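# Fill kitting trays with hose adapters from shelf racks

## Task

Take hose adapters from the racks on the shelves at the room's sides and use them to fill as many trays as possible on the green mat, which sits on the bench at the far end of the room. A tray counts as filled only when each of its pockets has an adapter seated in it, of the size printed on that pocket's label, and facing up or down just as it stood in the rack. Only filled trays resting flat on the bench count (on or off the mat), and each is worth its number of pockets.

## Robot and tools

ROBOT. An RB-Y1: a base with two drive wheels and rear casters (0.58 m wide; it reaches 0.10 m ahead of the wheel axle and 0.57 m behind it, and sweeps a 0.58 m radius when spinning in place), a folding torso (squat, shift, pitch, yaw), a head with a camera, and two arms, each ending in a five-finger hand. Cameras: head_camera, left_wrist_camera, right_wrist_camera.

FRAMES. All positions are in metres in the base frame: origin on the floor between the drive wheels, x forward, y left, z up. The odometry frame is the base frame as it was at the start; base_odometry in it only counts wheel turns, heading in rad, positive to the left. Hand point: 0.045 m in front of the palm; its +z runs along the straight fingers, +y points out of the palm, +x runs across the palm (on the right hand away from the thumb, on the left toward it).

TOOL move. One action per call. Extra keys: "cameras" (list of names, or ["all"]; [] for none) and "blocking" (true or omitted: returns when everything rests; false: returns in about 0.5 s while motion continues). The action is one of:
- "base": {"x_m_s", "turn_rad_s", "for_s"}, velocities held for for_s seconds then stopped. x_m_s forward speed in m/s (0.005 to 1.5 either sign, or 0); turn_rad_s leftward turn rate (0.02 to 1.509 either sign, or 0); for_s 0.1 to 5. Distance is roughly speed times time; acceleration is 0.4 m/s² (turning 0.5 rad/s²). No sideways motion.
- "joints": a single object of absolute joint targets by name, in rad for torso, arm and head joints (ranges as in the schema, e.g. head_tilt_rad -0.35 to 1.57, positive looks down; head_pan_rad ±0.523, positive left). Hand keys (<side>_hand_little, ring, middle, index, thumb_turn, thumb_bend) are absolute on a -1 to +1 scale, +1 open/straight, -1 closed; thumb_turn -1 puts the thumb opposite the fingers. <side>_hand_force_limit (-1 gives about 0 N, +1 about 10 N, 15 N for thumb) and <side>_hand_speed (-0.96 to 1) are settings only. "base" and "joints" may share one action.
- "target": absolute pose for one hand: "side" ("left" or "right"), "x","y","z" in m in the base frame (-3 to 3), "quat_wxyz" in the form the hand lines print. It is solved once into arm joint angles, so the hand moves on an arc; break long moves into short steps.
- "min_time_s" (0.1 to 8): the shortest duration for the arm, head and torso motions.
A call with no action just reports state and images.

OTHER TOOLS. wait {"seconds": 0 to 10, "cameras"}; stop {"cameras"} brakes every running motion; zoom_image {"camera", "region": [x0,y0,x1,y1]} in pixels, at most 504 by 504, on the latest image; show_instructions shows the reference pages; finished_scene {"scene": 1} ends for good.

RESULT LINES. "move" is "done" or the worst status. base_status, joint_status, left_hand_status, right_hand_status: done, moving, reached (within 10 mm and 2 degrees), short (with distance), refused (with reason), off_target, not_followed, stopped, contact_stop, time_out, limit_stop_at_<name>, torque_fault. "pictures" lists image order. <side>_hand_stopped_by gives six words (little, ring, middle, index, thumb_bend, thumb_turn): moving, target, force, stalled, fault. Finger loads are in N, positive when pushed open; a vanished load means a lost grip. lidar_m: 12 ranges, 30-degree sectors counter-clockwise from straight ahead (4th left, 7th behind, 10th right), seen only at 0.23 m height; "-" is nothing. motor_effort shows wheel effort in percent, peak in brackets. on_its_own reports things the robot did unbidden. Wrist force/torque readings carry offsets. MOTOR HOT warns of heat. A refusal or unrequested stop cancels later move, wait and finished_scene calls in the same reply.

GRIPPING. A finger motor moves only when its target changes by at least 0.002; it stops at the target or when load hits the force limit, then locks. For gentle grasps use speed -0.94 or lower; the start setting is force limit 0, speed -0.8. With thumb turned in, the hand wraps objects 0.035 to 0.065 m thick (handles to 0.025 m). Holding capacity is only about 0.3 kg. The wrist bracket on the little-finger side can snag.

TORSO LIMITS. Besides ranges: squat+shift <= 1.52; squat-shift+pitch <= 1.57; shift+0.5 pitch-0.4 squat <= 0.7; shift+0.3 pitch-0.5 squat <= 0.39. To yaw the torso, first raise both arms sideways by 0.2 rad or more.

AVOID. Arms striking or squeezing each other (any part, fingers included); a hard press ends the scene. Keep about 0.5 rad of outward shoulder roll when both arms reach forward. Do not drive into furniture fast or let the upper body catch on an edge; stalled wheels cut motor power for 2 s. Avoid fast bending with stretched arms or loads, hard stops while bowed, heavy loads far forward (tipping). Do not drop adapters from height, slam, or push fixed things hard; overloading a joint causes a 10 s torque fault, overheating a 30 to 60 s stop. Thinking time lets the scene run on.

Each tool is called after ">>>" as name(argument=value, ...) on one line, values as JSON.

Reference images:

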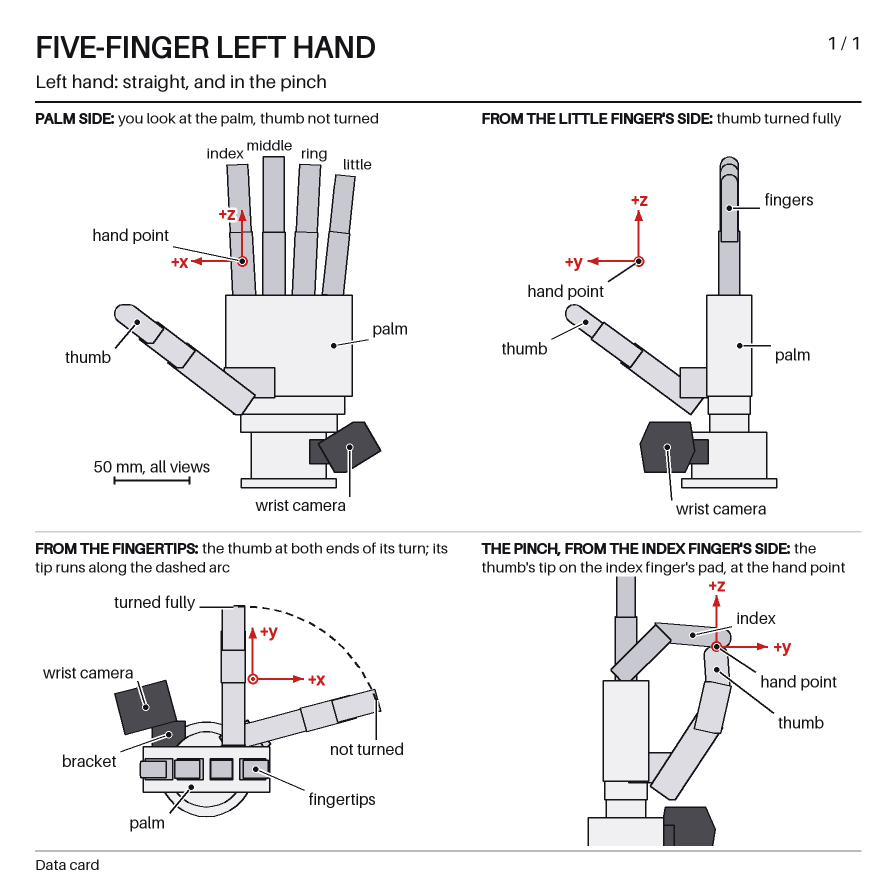

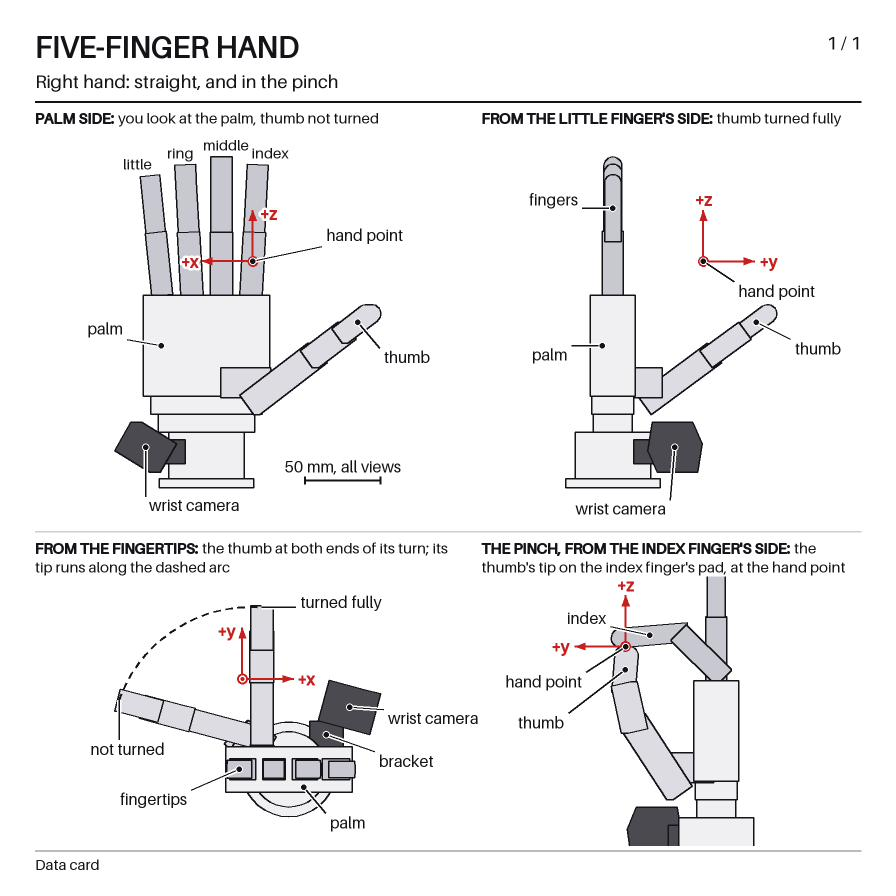

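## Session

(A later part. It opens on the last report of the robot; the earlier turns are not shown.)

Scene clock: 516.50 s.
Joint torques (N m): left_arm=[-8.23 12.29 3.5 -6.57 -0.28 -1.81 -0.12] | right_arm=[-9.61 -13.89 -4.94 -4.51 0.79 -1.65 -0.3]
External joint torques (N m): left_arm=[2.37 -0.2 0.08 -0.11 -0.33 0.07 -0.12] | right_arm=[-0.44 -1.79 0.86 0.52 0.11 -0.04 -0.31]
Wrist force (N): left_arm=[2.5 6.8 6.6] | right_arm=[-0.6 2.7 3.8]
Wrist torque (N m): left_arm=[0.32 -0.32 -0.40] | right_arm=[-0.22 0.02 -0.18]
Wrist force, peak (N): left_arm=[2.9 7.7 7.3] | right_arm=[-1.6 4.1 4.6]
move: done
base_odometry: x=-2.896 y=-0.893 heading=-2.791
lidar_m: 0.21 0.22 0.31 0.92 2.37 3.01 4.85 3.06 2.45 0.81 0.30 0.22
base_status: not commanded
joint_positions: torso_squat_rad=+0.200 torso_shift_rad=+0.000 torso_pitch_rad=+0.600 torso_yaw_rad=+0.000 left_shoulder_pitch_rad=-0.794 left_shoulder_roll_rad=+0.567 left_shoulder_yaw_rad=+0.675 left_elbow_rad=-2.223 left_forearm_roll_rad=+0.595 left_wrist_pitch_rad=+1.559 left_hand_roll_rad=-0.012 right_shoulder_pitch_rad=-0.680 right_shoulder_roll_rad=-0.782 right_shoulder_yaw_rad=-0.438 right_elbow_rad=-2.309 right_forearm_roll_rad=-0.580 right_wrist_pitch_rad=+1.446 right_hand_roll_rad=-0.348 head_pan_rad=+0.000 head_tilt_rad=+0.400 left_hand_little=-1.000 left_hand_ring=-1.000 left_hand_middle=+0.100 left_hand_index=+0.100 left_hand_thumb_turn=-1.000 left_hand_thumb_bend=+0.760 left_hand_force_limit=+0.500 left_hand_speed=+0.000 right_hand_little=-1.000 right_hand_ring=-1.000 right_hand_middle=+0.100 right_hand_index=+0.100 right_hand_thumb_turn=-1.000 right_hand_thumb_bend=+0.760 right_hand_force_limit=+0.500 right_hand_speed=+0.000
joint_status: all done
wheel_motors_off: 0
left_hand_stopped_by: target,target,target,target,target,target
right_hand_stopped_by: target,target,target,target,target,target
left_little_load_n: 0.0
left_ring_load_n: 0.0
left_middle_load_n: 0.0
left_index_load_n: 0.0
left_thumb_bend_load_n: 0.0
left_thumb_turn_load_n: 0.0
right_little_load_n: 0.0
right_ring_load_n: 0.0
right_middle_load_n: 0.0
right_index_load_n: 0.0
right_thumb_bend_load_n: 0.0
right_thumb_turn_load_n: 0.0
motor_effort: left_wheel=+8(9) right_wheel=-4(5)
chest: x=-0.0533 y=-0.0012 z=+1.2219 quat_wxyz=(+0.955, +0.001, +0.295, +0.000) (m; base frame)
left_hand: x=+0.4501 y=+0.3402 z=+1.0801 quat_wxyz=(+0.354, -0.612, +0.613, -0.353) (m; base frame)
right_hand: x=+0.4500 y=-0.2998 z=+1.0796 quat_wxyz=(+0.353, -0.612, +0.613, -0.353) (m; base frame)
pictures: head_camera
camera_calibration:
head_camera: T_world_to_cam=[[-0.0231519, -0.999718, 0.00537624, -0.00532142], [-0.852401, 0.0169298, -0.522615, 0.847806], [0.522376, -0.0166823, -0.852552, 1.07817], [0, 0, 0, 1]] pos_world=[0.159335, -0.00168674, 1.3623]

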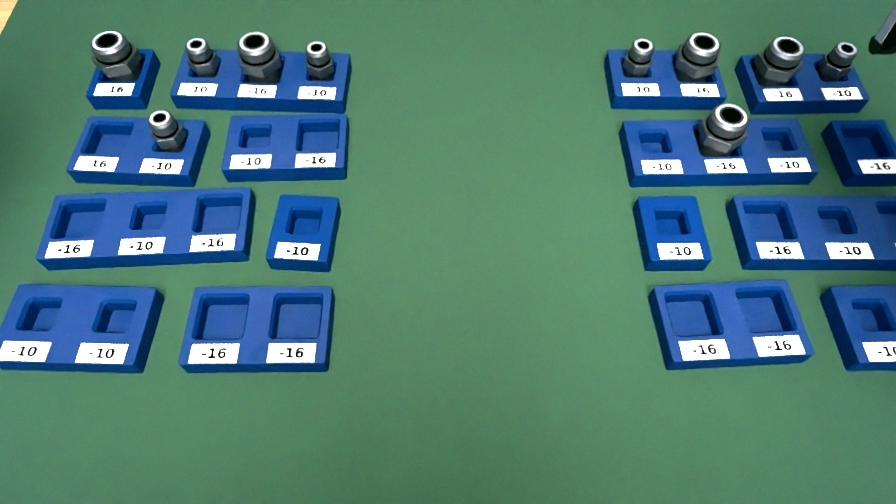

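>>> move(base={"x_m_s": -0.2, "for_s": 0.832}, joints={"torso_pitch_rad": 0.3, "torso_squat_rad": 0.4, "head_tilt_rad": 0.7, "left_shoulder_pitch_rad": -0.066, "left_shoulder_roll_rad": 0.351, "left_shoulder_yaw_rad": 0.025, "left_elbow_rad": -2.511, "left_forearm_roll_rad": 0.102, "left_wrist_pitch_rad": 1.218, "left_hand_roll_rad": 0.302, "right_shoulder_pitch_rad": -0.073, "right_shoulder_roll_rad": -0.509, "right_shoulder_yaw_rad": 0.052, "right_elbow_rad": -2.513, "right_forearm_roll_rad": -0.069, "right_wrist_pitch_rad": 1.21, "right_hand_roll_rad": -0.483}, min_time_s=1.5)

>>> move(base={"turn_rad_s": -0.45, "for_s": 1.035})

>>> move(base={"x_m_s": -0.9, "for_s": 3.3})

>>> move(base={"turn_rad_s": 0.898, "for_s": 2.267})

>>> move(base={"x_m_s": 0.35, "for_s": 1.2}, cameras=["head_camera"])

>>> zoom_image(camera="head_camera", region=[340, 120, 480, 270])

>>> zoom_image(camera="head_camera", region=[480, 120, 620, 270])

Scene clock: 519.17 s.
Joint torques (N m): left_arm=[-4.4 3.71 2.06 -9.78 -0.55 -1.56 0.5] | right_arm=[-5.5 -6.38 -3.99 -7.36 0.72 -1.49 -0.45]
External joint torques (N m): left_arm=[1.67 -0.62 -1.27 -0.81 -0.09 0.24 0.51] | right_arm=[-0.02 -0.69 0.24 0.48 -0.16 0.02 -0.46]
Wrist force (N): left_arm=[2.7 6.8 6.5] | right_arm=[-0.5 3.4 3.9]
Wrist torque (N m): left_arm=[0.33 -0.36 -0.22] | right_arm=[-0.11 -0.06 -0.17]
Wrist force, peak (N): left_arm=[3.0 7.2 6.9] | right_arm=[-0.3 4.4 4.9]
move: done
base_odometry: x=-2.739 y=-0.836 heading=-2.792
lidar_m: 0.37 0.39 0.55 2.27 2.37 2.88 4.68 2.94 2.44 1.43 0.54 0.39
base_status: done (sent for 0.83 of 0.83 s)
joint_positions: torso_squat_rad=+0.400 torso_shift_rad=+0.000 torso_pitch_rad=+0.300 torso_yaw_rad=+0.000 left_shoulder_pitch_rad=-0.066 left_shoulder_roll_rad=+0.351 left_shoulder_yaw_rad=+0.025 left_elbow_rad=-2.511 left_forearm_roll_rad=+0.102 left_wrist_pitch_rad=+1.218 left_hand_roll_rad=+0.302 right_shoulder_pitch_rad=-0.073 right_shoulder_roll_rad=-0.509 right_shoulder_yaw_rad=+0.052 right_elbow_rad=-2.513 right_forearm_roll_rad=-0.069 right_wrist_pitch_rad=+1.210 right_hand_roll_rad=-0.483 head_pan_rad=+0.000 head_tilt_rad=+0.700 left_hand_little=-1.000 left_hand_ring=-1.000 left_hand_middle=+0.100 left_hand_index=+0.100 left_hand_thumb_turn=-1.000 left_hand_thumb_bend=+0.760 left_hand_force_limit=+0.500 left_hand_speed=+0.000 right_hand_little=-1.000 right_hand_ring=-1.000 right_hand_middle=+0.100 right_hand_index=+0.100 right_hand_thumb_turn=-1.000 right_hand_thumb_bend=+0.760 right_hand_force_limit=+0.500 right_hand_speed=+0.000
joint_status: all done
wheel_motors_off: 0
left_hand_stopped_by: target,target,target,target,target,target
right_hand_stopped_by: target,target,target,target,target,target
left_little_load_n: 0.0
left_ring_load_n: 0.0
left_middle_load_n: 0.0
left_index_load_n: 0.0
left_thumb_bend_load_n: 0.0
left_thumb_turn_load_n: 0.0
right_little_load_n: 0.0
right_ring_load_n: 0.0
right_middle_load_n: 0.0
right_index_load_n: -0.5
right_thumb_bend_load_n: 0.0
right_thumb_turn_load_n: 0.0
motor_effort: left_wheel=-10(31) right_wheel=-1(21)
chest: x=-0.1366 y=-0.0012 z=+1.2208 quat_wxyz=(+0.989, +0.001, +0.149, +0.000) (m; base frame)
left_hand: x=+0.2802 y=+0.2198 z=+0.9808 quat_wxyz=(+0.356, -0.613, +0.611, -0.353) (m; base frame)
right_hand: x=+0.2800 y=-0.2192 z=+0.9801 quat_wxyz=(+0.353, -0.611, +0.612, -0.355) (m; base frame)
pictures: none

Scene clock: 521.40 s.
Joint torques (N m): left_arm=[-4.7 3.79 2.67 -9.54 -0.63 -1.47 0.15] | right_arm=[-5.68 -6.06 -4.1 -7.52 0.8 -1.48 -0.35]
External joint torques (N m): left_arm=[1.37 -0.53 -0.67 -0.56 -0.17 0.34 0.15] | right_arm=[-0.21 -0.37 0.14 0.33 -0.08 0.04 -0.36]
Wrist force (N): left_arm=[2.7 6.7 6.3] | right_arm=[-1.3 3.1 3.8]
Wrist torque (N m): left_arm=[0.33 -0.37 -0.22] | right_arm=[-0.14 0.09 -0.19]
Wrist force, peak (N): left_arm=[3.0 7.1 6.4] | right_arm=[-0.5 4.1 4.7]
move: done
base_odometry: x=-2.739 y=-0.836 heading=+3.027
lidar_m: 0.38 0.38 0.41 0.60 2.27 2.43 2.88 4.69 2.93 2.39 1.18 0.50
base_status: done (sent for 1.03 of 1.03 s)
joint_positions: torso_squat_rad=+0.400 torso_shift_rad=+0.000 torso_pitch_rad=+0.300 torso_yaw_rad=+0.000 left_shoulder_pitch_rad=-0.066 left_shoulder_roll_rad=+0.351 left_shoulder_yaw_rad=+0.025 left_elbow_rad=-2.511 left_forearm_roll_rad=+0.102 left_wrist_pitch_rad=+1.218 left_hand_roll_rad=+0.302 right_shoulder_pitch_rad=-0.073 right_shoulder_roll_rad=-0.509 right_shoulder_yaw_rad=+0.052 right_elbow_rad=-2.513 right_forearm_roll_rad=-0.069 right_wrist_pitch_rad=+1.210 right_hand_roll_rad=-0.483 head_pan_rad=+0.000 head_tilt_rad=+0.700 left_hand_little=-1.000 left_hand_ring=-1.000 left_hand_middle=+0.100 left_hand_index=+0.100 left_hand_thumb_turn=-1.000 left_hand_thumb_bend=+0.760 left_hand_force_limit=+0.500 left_hand_speed=+0.000 right_hand_little=-1.000 right_hand_ring=-1.000 right_hand_middle=+0.100 right_hand_index=+0.100 right_hand_thumb_turn=-1.000 right_hand_thumb_bend=+0.760 right_hand_force_limit=+0.500 right_hand_speed=+0.000
joint_status: not commanded
wheel_motors_off: 0
left_hand_stopped_by: target,target,target,target,target,target
right_hand_stopped_by: target,target,target,target,target,target
left_little_load_n: 0.0
left_ring_load_n: 0.0
left_middle_load_n: 0.0
left_index_load_n: 0.0
left_thumb_bend_load_n: 0.0
left_thumb_turn_load_n: 0.0
right_little_load_n: 0.0
right_ring_load_n: 0.0
right_middle_load_n: 0.0
right_index_load_n: 0.0
right_thumb_bend_load_n: 0.5
right_thumb_turn_load_n: 0.0
motor_effort: left_wheel=+6(39) right_wheel=+3(21)
chest: x=-0.1366 y=-0.0012 z=+1.2208 quat_wxyz=(+0.989, +0.001, +0.149, +0.000) (m; base frame)
left_hand: x=+0.2802 y=+0.2198 z=+0.9808 quat_wxyz=(+0.356, -0.613, +0.611, -0.353) (m; base frame)
right_hand: x=+0.2800 y=-0.2192 z=+0.9801 quat_wxyz=(+0.353, -0.611, +0.612, -0.355) (m; base frame)
pictures: none

Scene clock: 527.40 s.
Joint torques (N m): left_arm=[-5.37 4.29 2.13 -9.33 -0.45 -1.53 0.09] | right_arm=[-6.59 -6.49 -3.74 -7.21 0.82 -1.48 -0.35]
External joint torques (N m): left_arm=[0.7 -0.04 -1.2 -0.36 0.01 0.27 0.1] | right_arm=[-1.11 -0.81 0.5 0.63 -0.05 0.04 -0.35]
Wrist force (N): left_arm=[2.8 6.8 6.0] | right_arm=[-0.5 3.4 4.3]
Wrist torque (N m): left_arm=[0.36 -0.39 -0.22] | right_arm=[-0.11 -0.03 -0.16]
Wrist force, peak (N): left_arm=[2.6 6.9 6.7] | right_arm=[-1.0 4.0 4.7]
move: done
base_odometry: x=+0.211 y=-1.177 heading=+3.026
lidar_m: 3.11 3.03 1.33 0.73 0.79 0.73 1.24 2.01 2.13 3.10 3.23 3.85
base_status: done (sent for 3.3 of 3.3 s)
joint_positions: torso_squat_rad=+0.400 torso_shift_rad=+0.000 torso_pitch_rad=+0.300 torso_yaw_rad=+0.000 left_shoulder_pitch_rad=-0.066 left_shoulder_roll_rad=+0.351 left_shoulder_yaw_rad=+0.025 left_elbow_rad=-2.511 left_forearm_roll_rad=+0.102 left_wrist_pitch_rad=+1.218 left_hand_roll_rad=+0.302 right_shoulder_pitch_rad=-0.073 right_shoulder_roll_rad=-0.509 right_shoulder_yaw_rad=+0.052 right_elbow_rad=-2.513 right_forearm_roll_rad=-0.069 right_wrist_pitch_rad=+1.210 right_hand_roll_rad=-0.483 head_pan_rad=+0.000 head_tilt_rad=+0.700 left_hand_little=-1.000 left_hand_ring=-1.000 left_hand_middle=+0.100 left_hand_index=+0.100 left_hand_thumb_turn=-1.000 left_hand_thumb_bend=+0.760 left_hand_force_limit=+0.500 left_hand_speed=+0.000 right_hand_little=-1.000 right_hand_ring=-1.000 right_hand_middle=+0.100 right_hand_index=+0.100 right_hand_thumb_turn=-1.000 right_hand_thumb_bend=+0.760 right_hand_force_limit=+0.500 right_hand_speed=+0.000
joint_status: not commanded
wheel_motors_off: 0
left_hand_stopped_by: target,target,target,target,target,target
right_hand_stopped_by: target,target,target,target,target,target
left_little_load_n: 0.0
left_ring_load_n: 0.0
left_middle_load_n: 0.0
left_index_load_n: 0.0
left_thumb_bend_load_n: 0.0
left_thumb_turn_load_n: 0.0
right_little_load_n: 0.0
right_ring_load_n: 0.0
right_middle_load_n: 0.0
right_index_load_n: 0.0
right_thumb_bend_load_n: 0.0
right_thumb_turn_load_n: 0.0
motor_effort: left_wheel=-10(44) right_wheel=+7(25)
chest: x=-0.1366 y=-0.0012 z=+1.2209 quat_wxyz=(+0.989, +0.001, +0.149, +0.000) (m; base frame)
left_hand: x=+0.2802 y=+0.2198 z=+0.9808 quat_wxyz=(+0.356, -0.613, +0.611, -0.353) (m; base frame)
right_hand: x=+0.2800 y=-0.2192 z=+0.9801 quat_wxyz=(+0.353, -0.611, +0.612, -0.355) (m; base frame)
pictures: none

Scene clock: 531.80 s.
Joint torques (N m): left_arm=[-4.62 4.12 2.84 -9.24 -0.64 -1.56 0] | right_arm=[-5.97 -6.45 -3.62 -7.39 0.87 -1.41 -0.3]
External joint torques (N m): left_arm=[1.45 -0.21 -0.5 -0.27 -0.18 0.24 0.01] | right_arm=[-0.49 -0.76 0.61 0.45 0 0.11 -0.31]
Wrist force (N): left_arm=[2.8 6.5 6.2] | right_arm=[-0.5 3.0 3.2]
Wrist torque (N m): left_arm=[0.31 -0.40 -0.21] | right_arm=[-0.11 -0.03 -0.19]
Wrist force, peak (N): left_arm=[2.9 6.9 6.6] | right_arm=[-1.3 4.0 4.5]
move: done
base_odometry: x=+0.211 y=-1.177 heading=-1.222
lidar_m: 0.79 0.72 1.15 2.00 2.09 2.90 3.24 3.79 3.16 3.07 1.41 0.73
base_status: done (sent for 2.27 of 2.27 s)
joint_positions: torso_squat_rad=+0.400 torso_shift_rad=+0.000 torso_pitch_rad=+0.300 torso_yaw_rad=+0.000 left_shoulder_pitch_rad=-0.066 left_shoulder_roll_rad=+0.351 left_shoulder_yaw_rad=+0.025 left_elbow_rad=-2.511 left_forearm_roll_rad=+0.102 left_wrist_pitch_rad=+1.218 left_hand_roll_rad=+0.302 right_shoulder_pitch_rad=-0.073 right_shoulder_roll_rad=-0.509 right_shoulder_yaw_rad=+0.052 right_elbow_rad=-2.513 right_forearm_roll_rad=-0.069 right_wrist_pitch_rad=+1.210 right_hand_roll_rad=-0.483 head_pan_rad=+0.000 head_tilt_rad=+0.700 left_hand_little=-1.000 left_hand_ring=-1.000 left_hand_middle=+0.100 left_hand_index=+0.100 left_hand_thumb_turn=-1.000 left_hand_thumb_bend=+0.760 left_hand_force_limit=+0.500 left_hand_speed=+0.000 right_hand_little=-1.000 right_hand_ring=-1.000 right_hand_middle=+0.100 right_hand_index=+0.100 right_hand_thumb_turn=-1.000 right_hand_thumb_bend=+0.760 right_hand_force_limit=+0.500 right_hand_speed=+0.000
joint_status: not commanded
wheel_motors_off: 0
left_hand_stopped_by: target,target,target,target,target,target
right_hand_stopped_by: target,target,target,target,target,target
left_little_load_n: 0.0
left_ring_load_n: 0.0
left_middle_load_n: 0.0
left_index_load_n: 0.0
left_thumb_bend_load_n: 0.0
left_thumb_turn_load_n: 0.0
right_little_load_n: 0.0
right_ring_load_n: 0.0
right_middle_load_n: 0.0
right_index_load_n: 0.0
right_thumb_bend_load_n: 0.0
right_thumb_turn_load_n: 0.0
motor_effort: left_wheel=+5(36) right_wheel=+5(23)
chest: x=-0.1366 y=-0.0011 z=+1.2209 quat_wxyz=(+0.989, +0.001, +0.149, +0.000) (m; base frame)
left_hand: x=+0.2802 y=+0.2198 z=+0.9808 quat_wxyz=(+0.356, -0.613, +0.611, -0.353) (m; base frame)
right_hand: x=+0.2800 y=-0.2192 z=+0.9801 quat_wxyz=(+0.353, -0.611, +0.612, -0.355) (m; base frame)
pictures: none

Scene clock: 534.43 s.
Joint torques (N m): left_arm=[-5.07 3.66 3.13 -9.34 -0.5 -1.73 -0.13] | right_arm=[-5.75 -6.4 -3.67 -7.25 0.84 -1.45 -0.31]
External joint torques (N m): left_arm=[0.99 -0.67 -0.21 -0.37 -0.04 0.07 -0.12] | right_arm=[-0.28 -0.71 0.56 0.59 -0.04 0.07 -0.32]
Wrist force (N): left_arm=[2.7 6.9 6.2] | right_arm=[-1.5 4.1 4.0]
Wrist torque (N m): left_arm=[0.35 -0.36 -0.22] | right_arm=[-0.01 0.13 -0.24]
Wrist force, peak (N): left_arm=[2.8 6.8 6.7] | right_arm=[-0.5 4.0 4.8]
move: done
base_odometry: x=+0.355 y=-1.571 heading=-1.222
lidar_m: 0.37 0.39 0.45 1.35 2.08 2.88 3.64 4.23 3.19 2.16 0.49 0.62
base_status: done (sent for 1.2 of 1.2 s)
joint_positions: torso_squat_rad=+0.400 torso_shift_rad=+0.000 torso_pitch_rad=+0.300 torso_yaw_rad=+0.000 left_shoulder_pitch_rad=-0.066 left_shoulder_roll_rad=+0.351 left_shoulder_yaw_rad=+0.025 left_elbow_rad=-2.511 left_forearm_roll_rad=+0.102 left_wrist_pitch_rad=+1.218 left_hand_roll_rad=+0.302 right_shoulder_pitch_rad=-0.073 right_shoulder_roll_rad=-0.509 right_shoulder_yaw_rad=+0.052 right_elbow_rad=-2.513 right_forearm_roll_rad=-0.069 right_wrist_pitch_rad=+1.210 right_hand_roll_rad=-0.483 head_pan_rad=+0.000 head_tilt_rad=+0.700 left_hand_little=-1.000 left_hand_ring=-1.000 left_hand_middle=+0.100 left_hand_index=+0.100 left_hand_thumb_turn=-1.000 left_hand_thumb_bend=+0.760 left_hand_force_limit=+0.500 left_hand_speed=+0.000 right_hand_little=-1.000 right_hand_ring=-1.000 right_hand_middle=+0.100 right_hand_index=+0.100 right_hand_thumb_turn=-1.000 right_hand_thumb_bend=+0.760 right_hand_force_limit=+0.500 right_hand_speed=+0.000
joint_status: not commanded
wheel_motors_off: 0
left_hand_stopped_by: target,target,target,target,target,target
right_hand_stopped_by: target,target,target,target,target,target
left_little_load_n: 0.0
left_ring_load_n: 0.0
left_middle_load_n: 0.0
left_index_load_n: 0.0
left_thumb_bend_load_n: 0.0
left_thumb_turn_load_n: 0.0
right_little_load_n: 0.0
right_ring_load_n: 0.0
right_middle_load_n: 0.0
right_index_load_n: 0.0
right_thumb_bend_load_n: 0.0
right_thumb_turn_load_n: 0.0
motor_effort: left_wheel=+4(42) right_wheel=-4(24)
chest: x=-0.1365 y=-0.0011 z=+1.2208 quat_wxyz=(+0.989, +0.001, +0.149, +0.000) (m; base frame)
left_hand: x=+0.2802 y=+0.2198 z=+0.9807 quat_wxyz=(+0.356, -0.613, +0.611, -0.353) (m; base frame)
right_hand: x=+0.2801 y=-0.2192 z=+0.9801 quat_wxyz=(+0.353, -0.611, +0.612, -0.355) (m; base frame)
pictures: head_camera
camera_calibration:
head_camera: T_world_to_cam=[[-0.0229616, -0.999723, 0.00525953, -0.00833376], [-0.852477, 0.0168308, -0.522494, 0.749428], [0.522261, -0.0164809, -0.852627, 1.17459], [0, 0, 0, 1]] pos_world=[0.0252357, -0.00158658, 1.3931]

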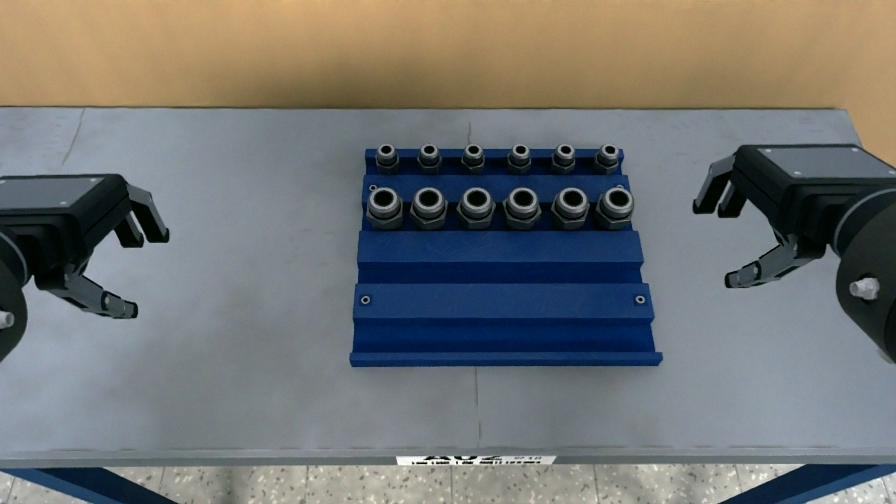

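Scaled by 3.360 from the camera's 896x504 image, which has a finer 1280x720 frame.

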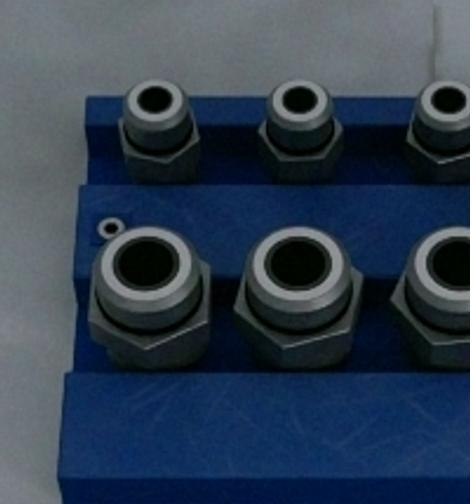

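Scaled by 3.360 from the camera's 896x504 image, which has a finer 1280x720 frame.

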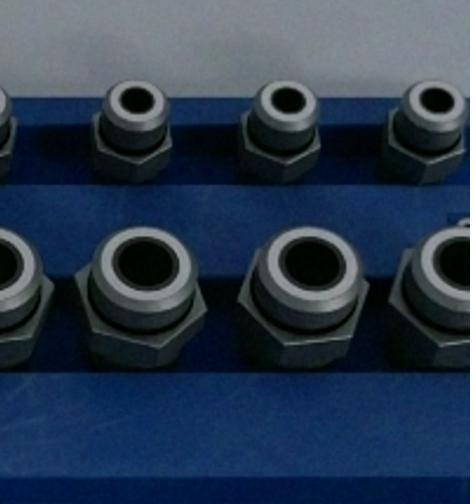

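>>> zoom_image(camera="head_camera", region=[540, 170, 650, 240])

>>> move(target={"side": "left", "x": 0.4134, "y": 0.0363, "z": 0.950, "quat_wxyz": [0.3536, -0.6124, 0.6124, -0.3536]})

>>> move(target={"side": "left", "x": 0.4134, "y": 0.0363, "z": 0.900, "quat_wxyz": [0.3536, -0.6124, 0.6124, -0.3536]}, cameras=["left_wrist_camera"])

Scaled by 4.582 from the camera's 896x504 image, which has a finer 1280x720 frame.

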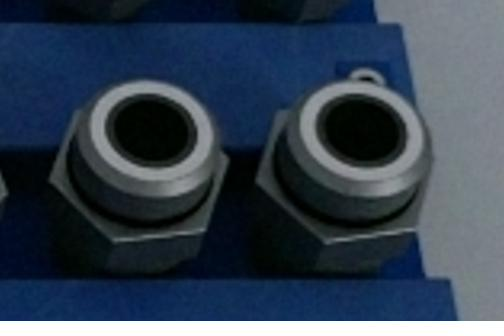

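Scene clock: 536.63 s.
Joint torques (N m): left_arm=[-12.74 -1.15 1.38 -9.26 -0.81 -1.12 -0.01] | right_arm=[-5.66 -6.44 -3.42 -7.35 0.85 -1.47 -0.39]
External joint torques (N m): left_arm=[3.03 1.14 0.58 0.8 -0.05 0.52 -0.01] | right_arm=[-0.19 -0.76 0.81 0.5 -0.02 0.05 -0.4]
Wrist force (N): left_arm=[2.9 6.9 6.5] | right_arm=[-0.9 3.3 3.7]
Wrist torque (N m): left_arm=[0.35 -0.39 -0.22] | right_arm=[-0.17 0.03 -0.18]
Wrist force, peak (N): left_arm=[2.7 7.3 7.1] | right_arm=[-0.9 4.3 4.4]
move: done
base_odometry: x=+0.355 y=-1.571 heading=-1.222
lidar_m: 0.37 0.39 0.44 1.34 2.07 2.88 3.65 4.22 3.18 2.17 0.49 0.61
base_status: not commanded
joint_positions: torso_squat_rad=+0.400 torso_shift_rad=+0.000 torso_pitch_rad=+0.300 torso_yaw_rad=+0.000 left_shoulder_pitch_rad=-0.652 left_shoulder_roll_rad=+0.000 left_shoulder_yaw_rad=-0.280 left_elbow_rad=-1.774 left_forearm_roll_rad=-0.405 left_wrist_pitch_rad=+1.145 left_hand_roll_rad=+0.513 right_shoulder_pitch_rad=-0.073 right_shoulder_roll_rad=-0.509 right_shoulder_yaw_rad=+0.052 right_elbow_rad=-2.513 right_forearm_roll_rad=-0.069 right_wrist_pitch_rad=+1.210 right_hand_roll_rad=-0.483 head_pan_rad=+0.000 head_tilt_rad=+0.700 left_hand_little=-1.000 left_hand_ring=-1.000 left_hand_middle=+0.100 left_hand_index=+0.100 left_hand_thumb_turn=-1.000 left_hand_thumb_bend=+0.760 left_hand_force_limit=+0.500 left_hand_speed=+0.000 right_hand_little=-1.000 right_hand_ring=-1.000 right_hand_middle=+0.100 right_hand_index=+0.100 right_hand_thumb_turn=-1.000 right_hand_thumb_bend=+0.760 right_hand_force_limit=+0.500 right_hand_speed=+0.000
joint_status: all done
wheel_motors_off: 0
left_hand_stopped_by: target,target,target,target,target,target
right_hand_stopped_by: target,target,target,target,target,target
left_little_load_n: 0.0
left_ring_load_n: 0.0
left_middle_load_n: 0.0
left_index_load_n: 0.0
left_thumb_bend_load_n: 0.0
left_thumb_turn_load_n: 0.0
right_little_load_n: 0.0
right_ring_load_n: 0.0
right_middle_load_n: 0.0
right_index_load_n: 0.0
right_thumb_bend_load_n: 0.0
right_thumb_turn_load_n: 0.0
motor_effort: left_wheel=+7(9) right_wheel=-5(5)
chest: x=-0.1365 y=-0.0011 z=+1.2208 quat_wxyz=(+0.989, +0.001, +0.149, +0.000) (m; base frame)
left_hand: x=+0.4134 y=+0.0360 z=+0.9504 quat_wxyz=(+0.354, -0.612, +0.612, -0.354) (m; base frame)
left_hand_status: reached (checked arc, planned for 1.0 s): 0 mm and 0.1 deg off.
right_hand: x=+0.2801 y=-0.2192 z=+0.9801 quat_wxyz=(+0.353, -0.611, +0.612, -0.355) (m; base frame)
pictures: none

Scene clock: 537.40 s.
Joint torques (N m): left_arm=[-13.15 -2.06 -0.18 -10.61 -0.78 -1.25 0.01] | right_arm=[-5.78 -6.56 -3.93 -7.31 0.7 -1.45 -0.44]
External joint torques (N m): left_arm=[2.13 0.53 -0.95 -0.13 0.01 0.31 0.01] | right_arm=[-0.31 -0.87 0.3 0.54 -0.18 0.06 -0.44]
Wrist force (N): left_arm=[3.0 6.7 6.3] | right_arm=[-0.4 3.4 4.2]
Wrist torque (N m): left_arm=[0.34 -0.40 -0.21] | right_arm=[-0.13 -0.04 -0.17]
Wrist force, peak (N): left_arm=[2.9 8.3 6.4] | right_arm=[-0.9 4.2 4.7]
move: done
base_odometry: x=+0.355 y=-1.571 heading=-1.222
lidar_m: 0.37 0.40 0.45 1.35 2.06 2.88 3.65 4.22 3.18 2.17 0.49 0.62
base_status: not commanded
joint_positions: torso_squat_rad=+0.400 torso_shift_rad=+0.000 torso_pitch_rad=+0.300 torso_yaw_rad=+0.000 left_shoulder_pitch_rad=-0.593 left_shoulder_roll_rad=+0.007 left_shoulder_yaw_rad=-0.305 left_elbow_rad=-1.651 left_forearm_roll_rad=-0.456 left_wrist_pitch_rad=+0.987 left_hand_roll_rad=+0.601 right_shoulder_pitch_rad=-0.073 right_shoulder_roll_rad=-0.509 right_shoulder_yaw_rad=+0.052 right_elbow_rad=-2.513 right_forearm_roll_rad=-0.069 right_wrist_pitch_rad=+1.210 right_hand_roll_rad=-0.483 head_pan_rad=+0.000 head_tilt_rad=+0.700 left_hand_little=-1.000 left_hand_ring=-1.000 left_hand_middle=+0.100 left_hand_index=+0.100 left_hand_thumb_turn=-1.000 left_hand_thumb_bend=+0.760 left_hand_force_limit=+0.500 left_hand_speed=+0.000 right_hand_little=-1.000 right_hand_ring=-1.000 right_hand_middle=+0.100 right_hand_index=+0.100 right_hand_thumb_turn=-1.000 right_hand_thumb_bend=+0.760 right_hand_force_limit=+0.500 right_hand_speed=+0.000
joint_status: all done
wheel_motors_off: 0
left_hand_stopped_by: target,target,target,target,target,target
right_hand_stopped_by: target,target,target,target,target,target
left_little_load_n: 0.0
left_ring_load_n: 0.0
left_middle_load_n: 0.0
left_index_load_n: 0.0
left_thumb_bend_load_n: 0.0
left_thumb_turn_load_n: 0.0
right_little_load_n: 0.0
right_ring_load_n: 0.0
right_middle_load_n: 0.0
right_index_load_n: 0.0
right_thumb_bend_load_n: 0.0
right_thumb_turn_load_n: 0.0
motor_effort: left_wheel=+5(9) right_wheel=-4(5)
chest: x=-0.1365 y=-0.0011 z=+1.2208 quat_wxyz=(+0.989, +0.001, +0.149, +0.000) (m; base frame)
left_hand: x=+0.4126 y=+0.0364 z=+0.9006 quat_wxyz=(+0.353, -0.612, +0.613, -0.354) (m; base frame)
left_hand_status: reached (checked arc, planned for 0.4 s): 1 mm and 0.1 deg off.
right_hand: x=+0.2801 y=-0.2192 z=+0.9801 quat_wxyz=(+0.353, -0.611, +0.612, -0.355) (m; base frame)
pictures: left_wrist_camera
camera_calibration:
left_wrist_camera: T_world_to_cam=[[0.491073, -0.221223, 0.84256, -0.950382], [-0.534382, -0.84035, 0.0908131, 0.169038], [0.687956, -0.494845, -0.530891, 0.322108], [0, 0, 0, 1]] pos_world=[0.335441, 0.0911981, 0.956407]

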